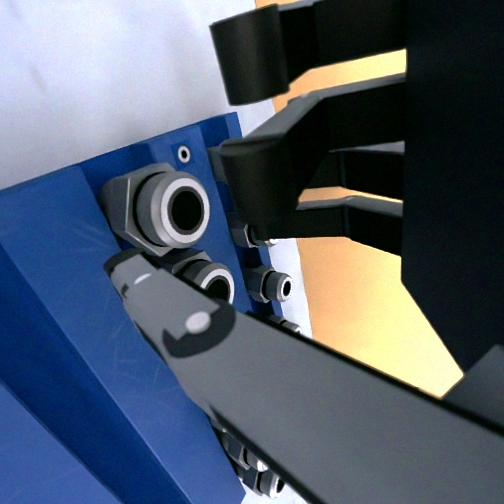

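>>> move(target={"side": "left", "x": 0.4262, "y": 0.0385, "z": 0.889, "quat_wxyz": [0.3536, -0.6124, 0.6124, -0.3536]}, cameras=["left_wrist_camera"])

Scene clock: 542.50 s.
Joint torques (N m): left_arm=[-14.04 -1.13 2.1 -9.98 -0.88 -1.15 0.23] | right_arm=[-5.95 -6.57 -4.05 -7.17 0.73 -1.46 -0.41]
External joint torques (N m): left_arm=[1.94 1 1.19 0.57 -0.1 0.38 0.24] | right_arm=[-0.48 -0.88 0.18 0.67 -0.14 0.06 -0.42]
Wrist force (N): left_arm=[2.8 6.6 6.3] | right_arm=[-0.4 3.4 4.0]
Wrist torque (N m): left_arm=[0.33 -0.38 -0.21] | right_arm=[-0.07 -0.05 -0.23]
Wrist force, peak (N): left_arm=[3.0 7.6 6.5] | right_arm=[-0.9 4.3 4.4]
move: done
base_odometry: x=+0.355 y=-1.571 heading=-1.222
lidar_m: 0.37 0.39 0.44 1.36 2.08 2.88 3.64 4.23 3.19 2.16 0.48 0.60
base_status: not commanded
joint_positions: torso_squat_rad=+0.400 torso_shift_rad=+0.000 torso_pitch_rad=+0.300 torso_yaw_rad=+0.000 left_shoulder_pitch_rad=-0.631 left_shoulder_roll_rad=+0.014 left_shoulder_yaw_rad=-0.287 left_elbow_rad=-1.558 left_forearm_roll_rad=-0.456 left_wrist_pitch_rad=+0.929 left_hand_roll_rad=+0.629 right_shoulder_pitch_rad=-0.073 right_shoulder_roll_rad=-0.509 right_shoulder_yaw_rad=+0.052 right_elbow_rad=-2.513 right_forearm_roll_rad=-0.069 right_wrist_pitch_rad=+1.210 right_hand_roll_rad=-0.483 head_pan_rad=+0.000 head_tilt_rad=+0.700 left_hand_little=-1.000 left_hand_ring=-1.000 left_hand_middle=+0.100 left_hand_index=+0.100 left_hand_thumb_turn=-1.000 left_hand_thumb_bend=+0.760 left_hand_force_limit=+0.500 left_hand_speed=+0.000 right_hand_little=-1.000 right_hand_ring=-1.000 right_hand_middle=+0.100 right_hand_index=+0.100 right_hand_thumb_turn=-1.000 right_hand_thumb_bend=+0.760 right_hand_force_limit=+0.500 right_hand_speed=+0.000
joint_status: all done
wheel_motors_off: 0
left_hand_stopped_by: target,target,target,target,target,target
right_hand_stopped_by: target,target,target,target,target,target
left_little_load_n: 0.0
left_ring_load_n: 0.0
left_middle_load_n: 0.0
left_index_load_n: 0.0
left_thumb_bend_load_n: 0.0
left_thumb_turn_load_n: 0.0
right_little_load_n: 0.0
right_ring_load_n: 0.0
right_middle_load_n: 0.0
right_index_load_n: 0.0
right_thumb_bend_load_n: 0.0
right_thumb_turn_load_n: 0.0
motor_effort: left_wheel=+8(10) right_wheel=-4(5)
chest: x=-0.1365 y=-0.0011 z=+1.2208 quat_wxyz=(+0.989, +0.001, +0.149, +0.000) (m; base frame)
left_hand: x=+0.4261 y=+0.0383 z=+0.8892 quat_wxyz=(+0.354, -0.612, +0.612, -0.354) (m; base frame)
left_hand_status: reached (checked arc, planned for 0.4 s): 0 mm and 0.0 deg off.
right_hand: x=+0.2801 y=-0.2192 z=+0.9801 quat_wxyz=(+0.353, -0.611, +0.612, -0.355) (m; base frame)
pictures: left_wrist_camera
camera_calibration:
left_wrist_camera: T_world_to_cam=[[0.490623, -0.220807, 0.842931, -0.947171], [-0.533487, -0.840983, 0.0902164, 0.179144], [0.688971, -0.493955, -0.530403, 0.306876], [0, 0, 0, 1]] pos_world=[0.348846, 0.0930983, 0.945007]

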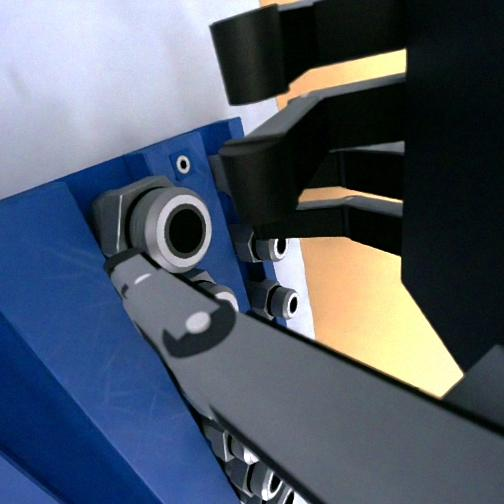

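>>> move(target={"side": "left", "x": 0.4262, "y": 0.0392, "z": 0.875, "quat_wxyz": [0.3536, -0.6124, 0.6124, -0.3536]}, cameras=["left_wrist_camera"])

Scene clock: 543.43 s.
Joint torques (N m): left_arm=[-13.15 -2.1 1.37 -10.39 -0.93 -1.24 0.13] | right_arm=[-5.76 -6.38 -3.68 -7.34 0.84 -1.47 -0.4]
External joint torques (N m): left_arm=[2.76 0.06 0.49 0.21 -0.16 0.26 0.14] | right_arm=[-0.28 -0.69 0.55 0.51 -0.04 0.04 -0.41]
Wrist force (N): left_arm=[3.0 6.8 6.2] | right_arm=[-0.7 3.7 3.6]
Wrist torque (N m): left_arm=[0.35 -0.41 -0.21] | right_arm=[-0.02 0.06 -0.13]
Wrist force, peak (N): left_arm=[3.1 7.6 6.5] | right_arm=[-0.4 4.1 4.6]
move: done
base_odometry: x=+0.355 y=-1.571 heading=-1.222
lidar_m: 0.37 0.39 0.45 1.36 2.07 2.89 3.64 4.23 3.18 2.17 0.49 0.62
base_status: not commanded
joint_positions: torso_squat_rad=+0.400 torso_shift_rad=+0.000 torso_pitch_rad=+0.300 torso_yaw_rad=+0.000 left_shoulder_pitch_rad=-0.623 left_shoulder_roll_rad=+0.013 left_shoulder_yaw_rad=-0.289 left_elbow_rad=-1.514 left_forearm_roll_rad=-0.477 left_wrist_pitch_rad=+0.883 left_hand_roll_rad=+0.658 right_shoulder_pitch_rad=-0.073 right_shoulder_roll_rad=-0.509 right_shoulder_yaw_rad=+0.052 right_elbow_rad=-2.513 right_forearm_roll_rad=-0.069 right_wrist_pitch_rad=+1.210 right_hand_roll_rad=-0.483 head_pan_rad=+0.000 head_tilt_rad=+0.700 left_hand_little=-1.000 left_hand_ring=-1.000 left_hand_middle=+0.100 left_hand_index=+0.100 left_hand_thumb_turn=-1.000 left_hand_thumb_bend=+0.760 left_hand_force_limit=+0.500 left_hand_speed=+0.000 right_hand_little=-1.000 right_hand_ring=-1.000 right_hand_middle=+0.100 right_hand_index=+0.100 right_hand_thumb_turn=-1.000 right_hand_thumb_bend=+0.760 right_hand_force_limit=+0.500 right_hand_speed=+0.000
joint_status: all done
wheel_motors_off: 0
left_hand_stopped_by: target,target,target,target,target,target
right_hand_stopped_by: target,target,target,target,target,target
left_little_load_n: 0.0
left_ring_load_n: 0.0
left_middle_load_n: 0.0
left_index_load_n: 0.0
left_thumb_bend_load_n: 0.0
left_thumb_turn_load_n: 0.0
right_little_load_n: 0.0
right_ring_load_n: 0.0
right_middle_load_n: 0.0
right_index_load_n: 0.5
right_thumb_bend_load_n: 0.0
right_thumb_turn_load_n: 0.0
motor_effort: left_wheel=+7(9) right_wheel=-5(5)
chest: x=-0.1365 y=-0.0011 z=+1.2208 quat_wxyz=(+0.989, +0.001, +0.149, +0.000) (m; base frame)
left_hand: x=+0.4263 y=+0.0391 z=+0.8753 quat_wxyz=(+0.354, -0.612, +0.612, -0.354) (m; base frame)
left_hand_status: reached (checked arc, planned for 0.2 s): 0 mm and 0.0 deg off.
right_hand: x=+0.2801 y=-0.2192 z=+0.9801 quat_wxyz=(+0.353, -0.611, +0.612, -0.355) (m; base frame)
pictures: left_wrist_camera
camera_calibration:
left_wrist_camera: T_world_to_cam=[[0.490496, -0.220831, 0.842999, -0.93533], [-0.533446, -0.841025, 0.0900694, 0.18123], [0.689093, -0.493873, -0.530321, 0.299531], [0, 0, 0, 1]] pos_world=[0.349047, 0.0937986, 0.931006]

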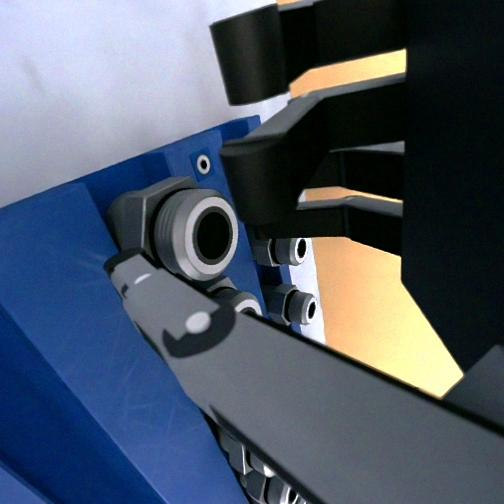

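>>> move(joints={"left_hand_thumb_bend": 0.70})

>>> move(joints={"left_hand_index": -0.6, "left_hand_middle": -0.6, "left_hand_speed": -0.9})

>>> move(target={"side": "left", "x": 0.4262, "y": 0.0392, "z": 0.935, "quat_wxyz": [0.3536, -0.6124, 0.6124, -0.3536]}, cameras=["left_wrist_camera"])

>>> move(joints={"left_shoulder_pitch_rad": -0.066, "left_shoulder_roll_rad": 0.351, "left_shoulder_yaw_rad": 0.025, "left_elbow_rad": -2.511, "left_forearm_roll_rad": 0.102, "left_wrist_pitch_rad": 1.218, "left_hand_roll_rad": 0.302})

Scene clock: 544.30 s.
Joint torques (N m): left_arm=[-12.97 -1.63 1.01 -10.53 -0.93 -1.13 0.09] | right_arm=[-5.71 -6.38 -3.91 -7.28 1 -1.44 -0.43]
External joint torques (N m): left_arm=[2.94 0.53 0.13 0.07 -0.15 0.37 0.1] | right_arm=[-0.23 -0.69 0.32 0.56 0.12 0.08 -0.43]
Wrist force (N): left_arm=[2.7 6.7 6.3] | right_arm=[-1.2 3.1 4.3]
Wrist torque (N m): left_arm=[0.33 -0.38 -0.21] | right_arm=[-0.14 0.08 -0.20]
Wrist force, peak (N): left_arm=[2.7 7.1 6.4] | right_arm=[-0.7 3.4 4.6]
move: done
base_odometry: x=+0.355 y=-1.571 heading=-1.222
lidar_m: 0.38 0.38 0.44 1.36 2.07 2.89 3.64 4.23 3.17 2.17 0.49 0.62
base_status: not commanded
joint_positions: torso_squat_rad=+0.400 torso_shift_rad=+0.000 torso_pitch_rad=+0.300 torso_yaw_rad=+0.000 left_shoulder_pitch_rad=-0.623 left_shoulder_roll_rad=+0.013 left_shoulder_yaw_rad=-0.289 left_elbow_rad=-1.514 left_forearm_roll_rad=-0.477 left_wrist_pitch_rad=+0.883 left_hand_roll_rad=+0.658 right_shoulder_pitch_rad=-0.073 right_shoulder_roll_rad=-0.509 right_shoulder_yaw_rad=+0.052 right_elbow_rad=-2.513 right_forearm_roll_rad=-0.069 right_wrist_pitch_rad=+1.210 right_hand_roll_rad=-0.483 head_pan_rad=+0.000 head_tilt_rad=+0.700 left_hand_little=-1.000 left_hand_ring=-1.000 left_hand_middle=+0.100 left_hand_index=+0.100 left_hand_thumb_turn=-1.000 left_hand_thumb_bend=+0.700 left_hand_force_limit=+0.500 left_hand_speed=+0.000 right_hand_little=-1.000 right_hand_ring=-1.000 right_hand_middle=+0.100 right_hand_index=+0.100 right_hand_thumb_turn=-1.000 right_hand_thumb_bend=+0.760 right_hand_force_limit=+0.500 right_hand_speed=+0.000
joint_status: all done
wheel_motors_off: 0
left_hand_stopped_by: target,target,target,target,target,target
right_hand_stopped_by: target,target,target,target,target,target
left_little_load_n: 0.0
left_ring_load_n: 0.0
left_middle_load_n: 0.0
left_index_load_n: 0.0
left_thumb_bend_load_n: 0.0
left_thumb_turn_load_n: 0.0
right_little_load_n: 0.0
right_ring_load_n: 0.0
right_middle_load_n: 0.0
right_index_load_n: 0.0
right_thumb_bend_load_n: 0.0
right_thumb_turn_load_n: 0.0
motor_effort: left_wheel=+10(10) right_wheel=-4(5)
chest: x=-0.1365 y=-0.0011 z=+1.2208 quat_wxyz=(+0.989, +0.001, +0.149, +0.000) (m; base frame)
left_hand: x=+0.4263 y=+0.0391 z=+0.8753 quat_wxyz=(+0.354, -0.612, +0.612, -0.354) (m; base frame)
right_hand: x=+0.2801 y=-0.2192 z=+0.9801 quat_wxyz=(+0.353, -0.611, +0.612, -0.355) (m; base frame)
pictures: none

Scene clock: 547.00 s.
Joint torques (N m): left_arm=[-12.52 -2 1.01 -9.59 -0.39 -0.56 0.06] | right_arm=[-5.76 -6.22 -3.75 -7.31 0.81 -1.43 -0.39]
External joint torques (N m): left_arm=[3.4 0.16 0.13 1 0.39 0.93 0.06] | right_arm=[-0.28 -0.54 0.49 0.54 -0.06 0.08 -0.4]
Wrist force (N): left_arm=[2.3 3.4 7.9] | right_arm=[-0.5 3.0 3.8]
Wrist torque (N m): left_arm=[0.37 -0.37 -0.14] | right_arm=[-0.14 -0.01 -0.21]
Wrist force, peak (N): left_arm=[2.8 6.6 7.0] | right_arm=[-0.7 3.6 4.5]
move: off_target
base_odometry: x=+0.355 y=-1.571 heading=-1.222
lidar_m: 0.37 0.38 0.45 1.35 2.07 2.89 3.65 4.21 3.18 2.17 0.47 0.61
base_status: not commanded
joint_positions: torso_squat_rad=+0.400 torso_shift_rad=+0.000 torso_pitch_rad=+0.300 torso_yaw_rad=+0.000 left_shoulder_pitch_rad=-0.623 left_shoulder_roll_rad=+0.013 left_shoulder_yaw_rad=-0.289 left_elbow_rad=-1.514 left_forearm_roll_rad=-0.477 left_wrist_pitch_rad=+0.883 left_hand_roll_rad=+0.658 right_shoulder_pitch_rad=-0.073 right_shoulder_roll_rad=-0.509 right_shoulder_yaw_rad=+0.052 right_elbow_rad=-2.513 right_forearm_roll_rad=-0.069 right_wrist_pitch_rad=+1.210 right_hand_roll_rad=-0.483 head_pan_rad=+0.000 head_tilt_rad=+0.700 left_hand_little=-1.000 left_hand_ring=-1.000 left_hand_middle=-0.121 left_hand_index=-0.177 left_hand_thumb_turn=-1.000 left_hand_thumb_bend=+0.702 left_hand_force_limit=+0.500 left_hand_speed=-0.900 right_hand_little=-1.000 right_hand_ring=-1.000 right_hand_middle=+0.100 right_hand_index=+0.100 right_hand_thumb_turn=-1.000 right_hand_thumb_bend=+0.760 right_hand_force_limit=+0.500 right_hand_speed=+0.000
joint_status: left_hand_middle off_target (ended at -0.121, target -0.600); left_hand_index off_target (ended at -0.177, target -0.600); the others done
wheel_motors_off: 0
left_hand_stopped_by: target,target,force,force,target,target
right_hand_stopped_by: target,target,target,target,target,target
left_little_load_n: -0.5
left_ring_load_n: 0.0
left_middle_load_n: 4.5
left_index_load_n: 7.5
left_thumb_bend_load_n: 7.0
left_thumb_turn_load_n: -0.5
right_little_load_n: 0.0
right_ring_load_n: 0.0
right_middle_load_n: 0.0
right_index_load_n: 0.0
right_thumb_bend_load_n: 0.0
right_thumb_turn_load_n: 0.0
motor_effort: left_wheel=+7(10) right_wheel=-4(5)
chest: x=-0.1365 y=-0.0011 z=+1.2208 quat_wxyz=(+0.989, +0.001, +0.149, +0.000) (m; base frame)
left_hand: x=+0.4264 y=+0.0390 z=+0.8755 quat_wxyz=(+0.354, -0.612, +0.612, -0.354) (m; base frame)
right_hand: x=+0.2801 y=-0.2192 z=+0.9801 quat_wxyz=(+0.353, -0.611, +0.612, -0.355) (m; base frame)
pictures: none

Scene clock: 547.83 s.
Joint torques (N m): left_arm=[-14.72 -1.88 1.76 -11.06 -0.77 -1.97 0.34] | right_arm=[-5.92 -6.1 -3.82 -7.34 0.82 -1.56 -0.44]
External joint torques (N m): left_arm=[1.61 0 0.82 -0.79 -0.02 -0.34 0.35] | right_arm=[-0.44 -0.42 0.42 0.5 -0.05 -0.04 -0.44]
Wrist force (N): left_arm=[2.9 8.5 7.5] | right_arm=[-0.9 3.9 4.0]
Wrist torque (N m): left_arm=[0.36 -0.39 -0.41] | right_arm=[-0.01 0.01 -0.17]
Wrist force, peak (N): left_arm=[3.4 9.9 8.4] | right_arm=[-1.5 3.9 4.2]
move: done
base_odometry: x=+0.355 y=-1.571 heading=-1.222
lidar_m: 0.37 0.39 0.44 1.36 2.08 2.88 3.64 4.21 3.17 2.16 0.48 0.61
base_status: not commanded
joint_positions: torso_squat_rad=+0.400 torso_shift_rad=+0.000 torso_pitch_rad=+0.300 torso_yaw_rad=+0.000 left_shoulder_pitch_rad=-0.671 left_shoulder_roll_rad=+0.011 left_shoulder_yaw_rad=-0.264 left_elbow_rad=-1.682 left_forearm_roll_rad=-0.401 left_wrist_pitch_rad=+1.072 left_hand_roll_rad=+0.539 right_shoulder_pitch_rad=-0.073 right_shoulder_roll_rad=-0.509 right_shoulder_yaw_rad=+0.052 right_elbow_rad=-2.513 right_forearm_roll_rad=-0.069 right_wrist_pitch_rad=+1.210 right_hand_roll_rad=-0.483 head_pan_rad=+0.000 head_tilt_rad=+0.700 left_hand_little=-1.000 left_hand_ring=-1.000 left_hand_middle=-0.121 left_hand_index=-0.178 left_hand_thumb_turn=-1.000 left_hand_thumb_bend=+0.702 left_hand_force_limit=+0.500 left_hand_speed=-0.900 right_hand_little=-1.000 right_hand_ring=-1.000 right_hand_middle=+0.100 right_hand_index=+0.100 right_hand_thumb_turn=-1.000 right_hand_thumb_bend=+0.760 right_hand_force_limit=+0.500 right_hand_speed=+0.000
joint_status: all done
wheel_motors_off: 0
left_hand_stopped_by: target,target,force,force,target,target
right_hand_stopped_by: target,target,target,target,target,target
left_little_load_n: 0.0
left_ring_load_n: 0.0
left_middle_load_n: 6.0
left_index_load_n: 0.5
left_thumb_bend_load_n: 5.0
left_thumb_turn_load_n: 1.0
right_little_load_n: 0.5
right_ring_load_n: 0.0
right_middle_load_n: 0.0
right_index_load_n: 0.0
right_thumb_bend_load_n: 0.0
right_thumb_turn_load_n: 0.0
motor_effort: left_wheel=+8(9) right_wheel=-4(5)
chest: x=-0.1365 y=-0.0011 z=+1.2208 quat_wxyz=(+0.989, +0.001, +0.149, +0.000) (m; base frame)
left_hand: x=+0.4266 y=+0.0386 z=+0.9343 quat_wxyz=(+0.354, -0.612, +0.612, -0.354) (m; base frame)
left_hand_status: reached (checked arc, planned for 0.5 s): 1 mm and 0.1 deg off.
right_hand: x=+0.2801 y=-0.2192 z=+0.9801 quat_wxyz=(+0.353, -0.611, +0.612, -0.355) (m; base frame)
pictures: left_wrist_camera
camera_calibration:
left_wrist_camera: T_world_to_cam=[[0.48962, -0.221436, 0.84335, -0.985287], [-0.534017, -0.840747, 0.0892796, 0.176698], [0.689274, -0.494076, -0.529897, 0.329949], [0, 0, 0, 1]] pos_world=[0.349351, 0.0934007, 0.990005]

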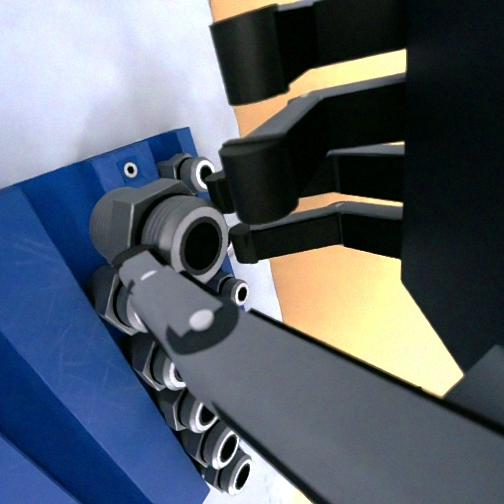

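Scene clock: 549.20 s.
Joint torques (N m): left_arm=[-5.15 4.39 3.65 -9.28 -0.74 -1.68 0] | right_arm=[-5.68 -6.27 -3.8 -7.34 0.84 -1.41 -0.37]
External joint torques (N m): left_arm=[0.91 0.06 0.32 -0.31 -0.28 0.12 0.01] | right_arm=[-0.21 -0.58 0.44 0.51 -0.03 0.11 -0.38]
Wrist force (N): left_arm=[2.7 6.6 6.2] | right_arm=[-1.1 2.9 3.9]
Wrist torque (N m): left_arm=[0.33 -0.37 -0.39] | right_arm=[-0.17 0.11 -0.23]
Wrist force, peak (N): left_arm=[4.2 8.2 7.8] | right_arm=[-1.0 4.0 4.6]
move: done
base_odometry: x=+0.355 y=-1.571 heading=-1.222
lidar_m: 0.36 0.40 0.45 1.35 2.08 2.88 3.64 4.21 3.17 2.16 0.47 0.61
base_status: not commanded
joint_positions: torso_squat_rad=+0.400 torso_shift_rad=+0.000 torso_pitch_rad=+0.300 torso_yaw_rad=+0.000 left_shoulder_pitch_rad=-0.066 left_shoulder_roll_rad=+0.351 left_shoulder_yaw_rad=+0.025 left_elbow_rad=-2.511 left_forearm_roll_rad=+0.102 left_wrist_pitch_rad=+1.218 left_hand_roll_rad=+0.302 right_shoulder_pitch_rad=-0.073 right_shoulder_roll_rad=-0.509 right_shoulder_yaw_rad=+0.052 right_elbow_rad=-2.513 right_forearm_roll_rad=-0.069 right_wrist_pitch_rad=+1.210 right_hand_roll_rad=-0.483 head_pan_rad=+0.000 head_tilt_rad=+0.700 left_hand_little=-1.000 left_hand_ring=-1.000 left_hand_middle=-0.121 left_hand_index=-0.178 left_hand_thumb_turn=-1.000 left_hand_thumb_bend=+0.700 left_hand_force_limit=+0.500 left_hand_speed=-0.900 right_hand_little=-1.000 right_hand_ring=-1.000 right_hand_middle=+0.100 right_hand_index=+0.100 right_hand_thumb_turn=-1.000 right_hand_thumb_bend=+0.760 right_hand_force_limit=+0.500 right_hand_speed=+0.000
joint_status: all done
wheel_motors_off: 0
left_hand_stopped_by: target,target,force,force,target,target
right_hand_stopped_by: target,target,target,target,target,target
left_little_load_n: 0.0
left_ring_load_n: 0.0
left_middle_load_n: 0.0
left_index_load_n: 0.0
left_thumb_bend_load_n: 0.0
left_thumb_turn_load_n: 0.0
right_little_load_n: 0.0
right_ring_load_n: 0.0
right_middle_load_n: 0.0
right_index_load_n: 0.0
right_thumb_bend_load_n: 0.0
right_thumb_turn_load_n: 0.0
motor_effort: left_wheel=+6(9) right_wheel=-5(5)
chest: x=-0.1365 y=-0.0011 z=+1.2209 quat_wxyz=(+0.989, +0.001, +0.149, +0.000) (m; base frame)
left_hand: x=+0.2802 y=+0.2197 z=+0.9807 quat_wxyz=(+0.356, -0.613, +0.611, -0.353) (m; base frame)
right_hand: x=+0.2801 y=-0.2192 z=+0.9801 quat_wxyz=(+0.353, -0.611, +0.612, -0.355) (m; base frame)
pictures: none

>>> move(cameras=["head_camera", "left_wrist_camera"])

Scene clock: 549.30 s.
Joint torques (N m): left_arm=[-4.92 4.87 3.99 -9.47 -0.77 -1.5 0.2] | right_arm=[-5.89 -6.34 -3.97 -7.18 0.89 -1.4 -0.44]
External joint torques (N m): left_arm=[1.14 0.54 0.65 -0.49 -0.31 0.3 0.21] | right_arm=[-0.42 -0.66 0.27 0.66 0.01 0.12 -0.44]
Wrist force (N): left_arm=[3.0 6.9 6.5] | right_arm=[-1.1 3.2 4.3]
Wrist torque (N m): left_arm=[0.35 -0.40 -0.40] | right_arm=[-0.16 0.04 -0.23]
Wrist force, peak (N): left_arm=[3.0 6.9 6.5] | right_arm=[-1.1 3.2 4.3]
base_odometry: x=+0.355 y=-1.571 heading=-1.222
lidar_m: 0.37 0.39 0.44 1.35 2.08 2.88 3.64 4.22 3.19 2.18 0.49 0.61
base_status: not commanded
joint_positions: torso_squat_rad=+0.400 torso_shift_rad=+0.000 torso_pitch_rad=+0.300 torso_yaw_rad=+0.000 left_shoulder_pitch_rad=-0.066 left_shoulder_roll_rad=+0.351 left_shoulder_yaw_rad=+0.025 left_elbow_rad=-2.511 left_forearm_roll_rad=+0.102 left_wrist_pitch_rad=+1.218 left_hand_roll_rad=+0.302 right_shoulder_pitch_rad=-0.073 right_shoulder_roll_rad=-0.509 right_shoulder_yaw_rad=+0.052 right_elbow_rad=-2.513 right_forearm_roll_rad=-0.069 right_wrist_pitch_rad=+1.210 right_hand_roll_rad=-0.483 head_pan_rad=+0.000 head_tilt_rad=+0.700 left_hand_little=-1.000 left_hand_ring=-1.000 left_hand_middle=-0.121 left_hand_index=-0.178 left_hand_thumb_turn=-1.000 left_hand_thumb_bend=+0.700 left_hand_force_limit=+0.500 left_hand_speed=-0.900 right_hand_little=-1.000 right_hand_ring=-1.000 right_hand_middle=+0.100 right_hand_index=+0.100 right_hand_thumb_turn=-1.000 right_hand_thumb_bend=+0.760 right_hand_force_limit=+0.500 right_hand_speed=+0.000
joint_status: all done
wheel_motors_off: 0
left_hand_stopped_by: target,target,force,force,target,target
right_hand_stopped_by: target,target,target,target,target,target
left_little_load_n: 0.0
left_ring_load_n: 0.0
left_middle_load_n: 0.0
left_index_load_n: 0.0
left_thumb_bend_load_n: 0.0
left_thumb_turn_load_n: 0.0
right_little_load_n: 0.0
right_ring_load_n: 0.0
right_middle_load_n: 0.0
right_index_load_n: 0.0
right_thumb_bend_load_n: 0.0
right_thumb_turn_load_n: 0.0
motor_effort: left_wheel=+8(9) right_wheel=-5(5)
chest: x=-0.1365 y=-0.0011 z=+1.2209 quat_wxyz=(+0.989, +0.001, +0.149, +0.000) (m; base frame)
left_hand: x=+0.2802 y=+0.2197 z=+0.9807 quat_wxyz=(+0.356, -0.613, +0.611, -0.353) (m; base frame)
right_hand: x=+0.2801 y=-0.2192 z=+0.9801 quat_wxyz=(+0.353, -0.611, +0.612, -0.355) (m; base frame)
pictures: head_camera, left_wrist_camera
camera_calibration:
head_camera: T_world_to_cam=[[-0.0230131, -0.999721, 0.00534514, -0.00845159], [-0.852476, 0.01683, -0.522496, 0.74943], [0.52226, -0.0165809, -0.852625, 1.17459], [0, 0, 0, 1]] pos_world=[0.0252356, -0.00158645, 1.3931]
left_wrist_camera: T_world_to_cam=[[0.489816, -0.221461, 0.843229, -0.912481], [-0.530127, -0.843504, 0.0864076, 0.248876], [0.692131, -0.489343, -0.530564, 0.543715], [0, 0, 0, 1]] pos_world=[0.202561, 0.273911, 1.0364]

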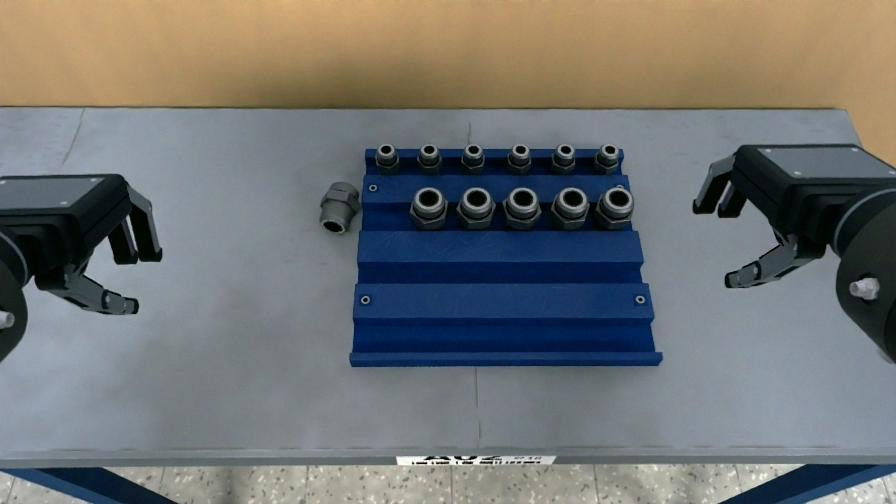

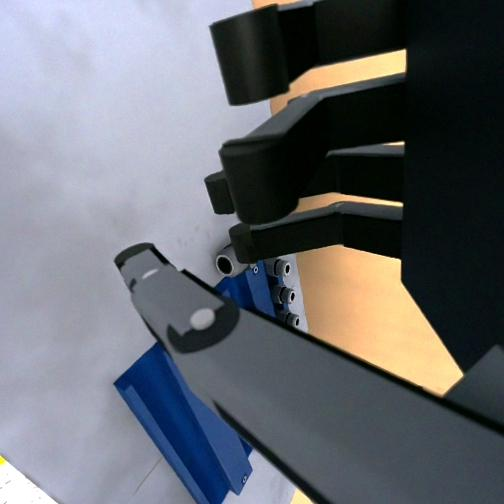

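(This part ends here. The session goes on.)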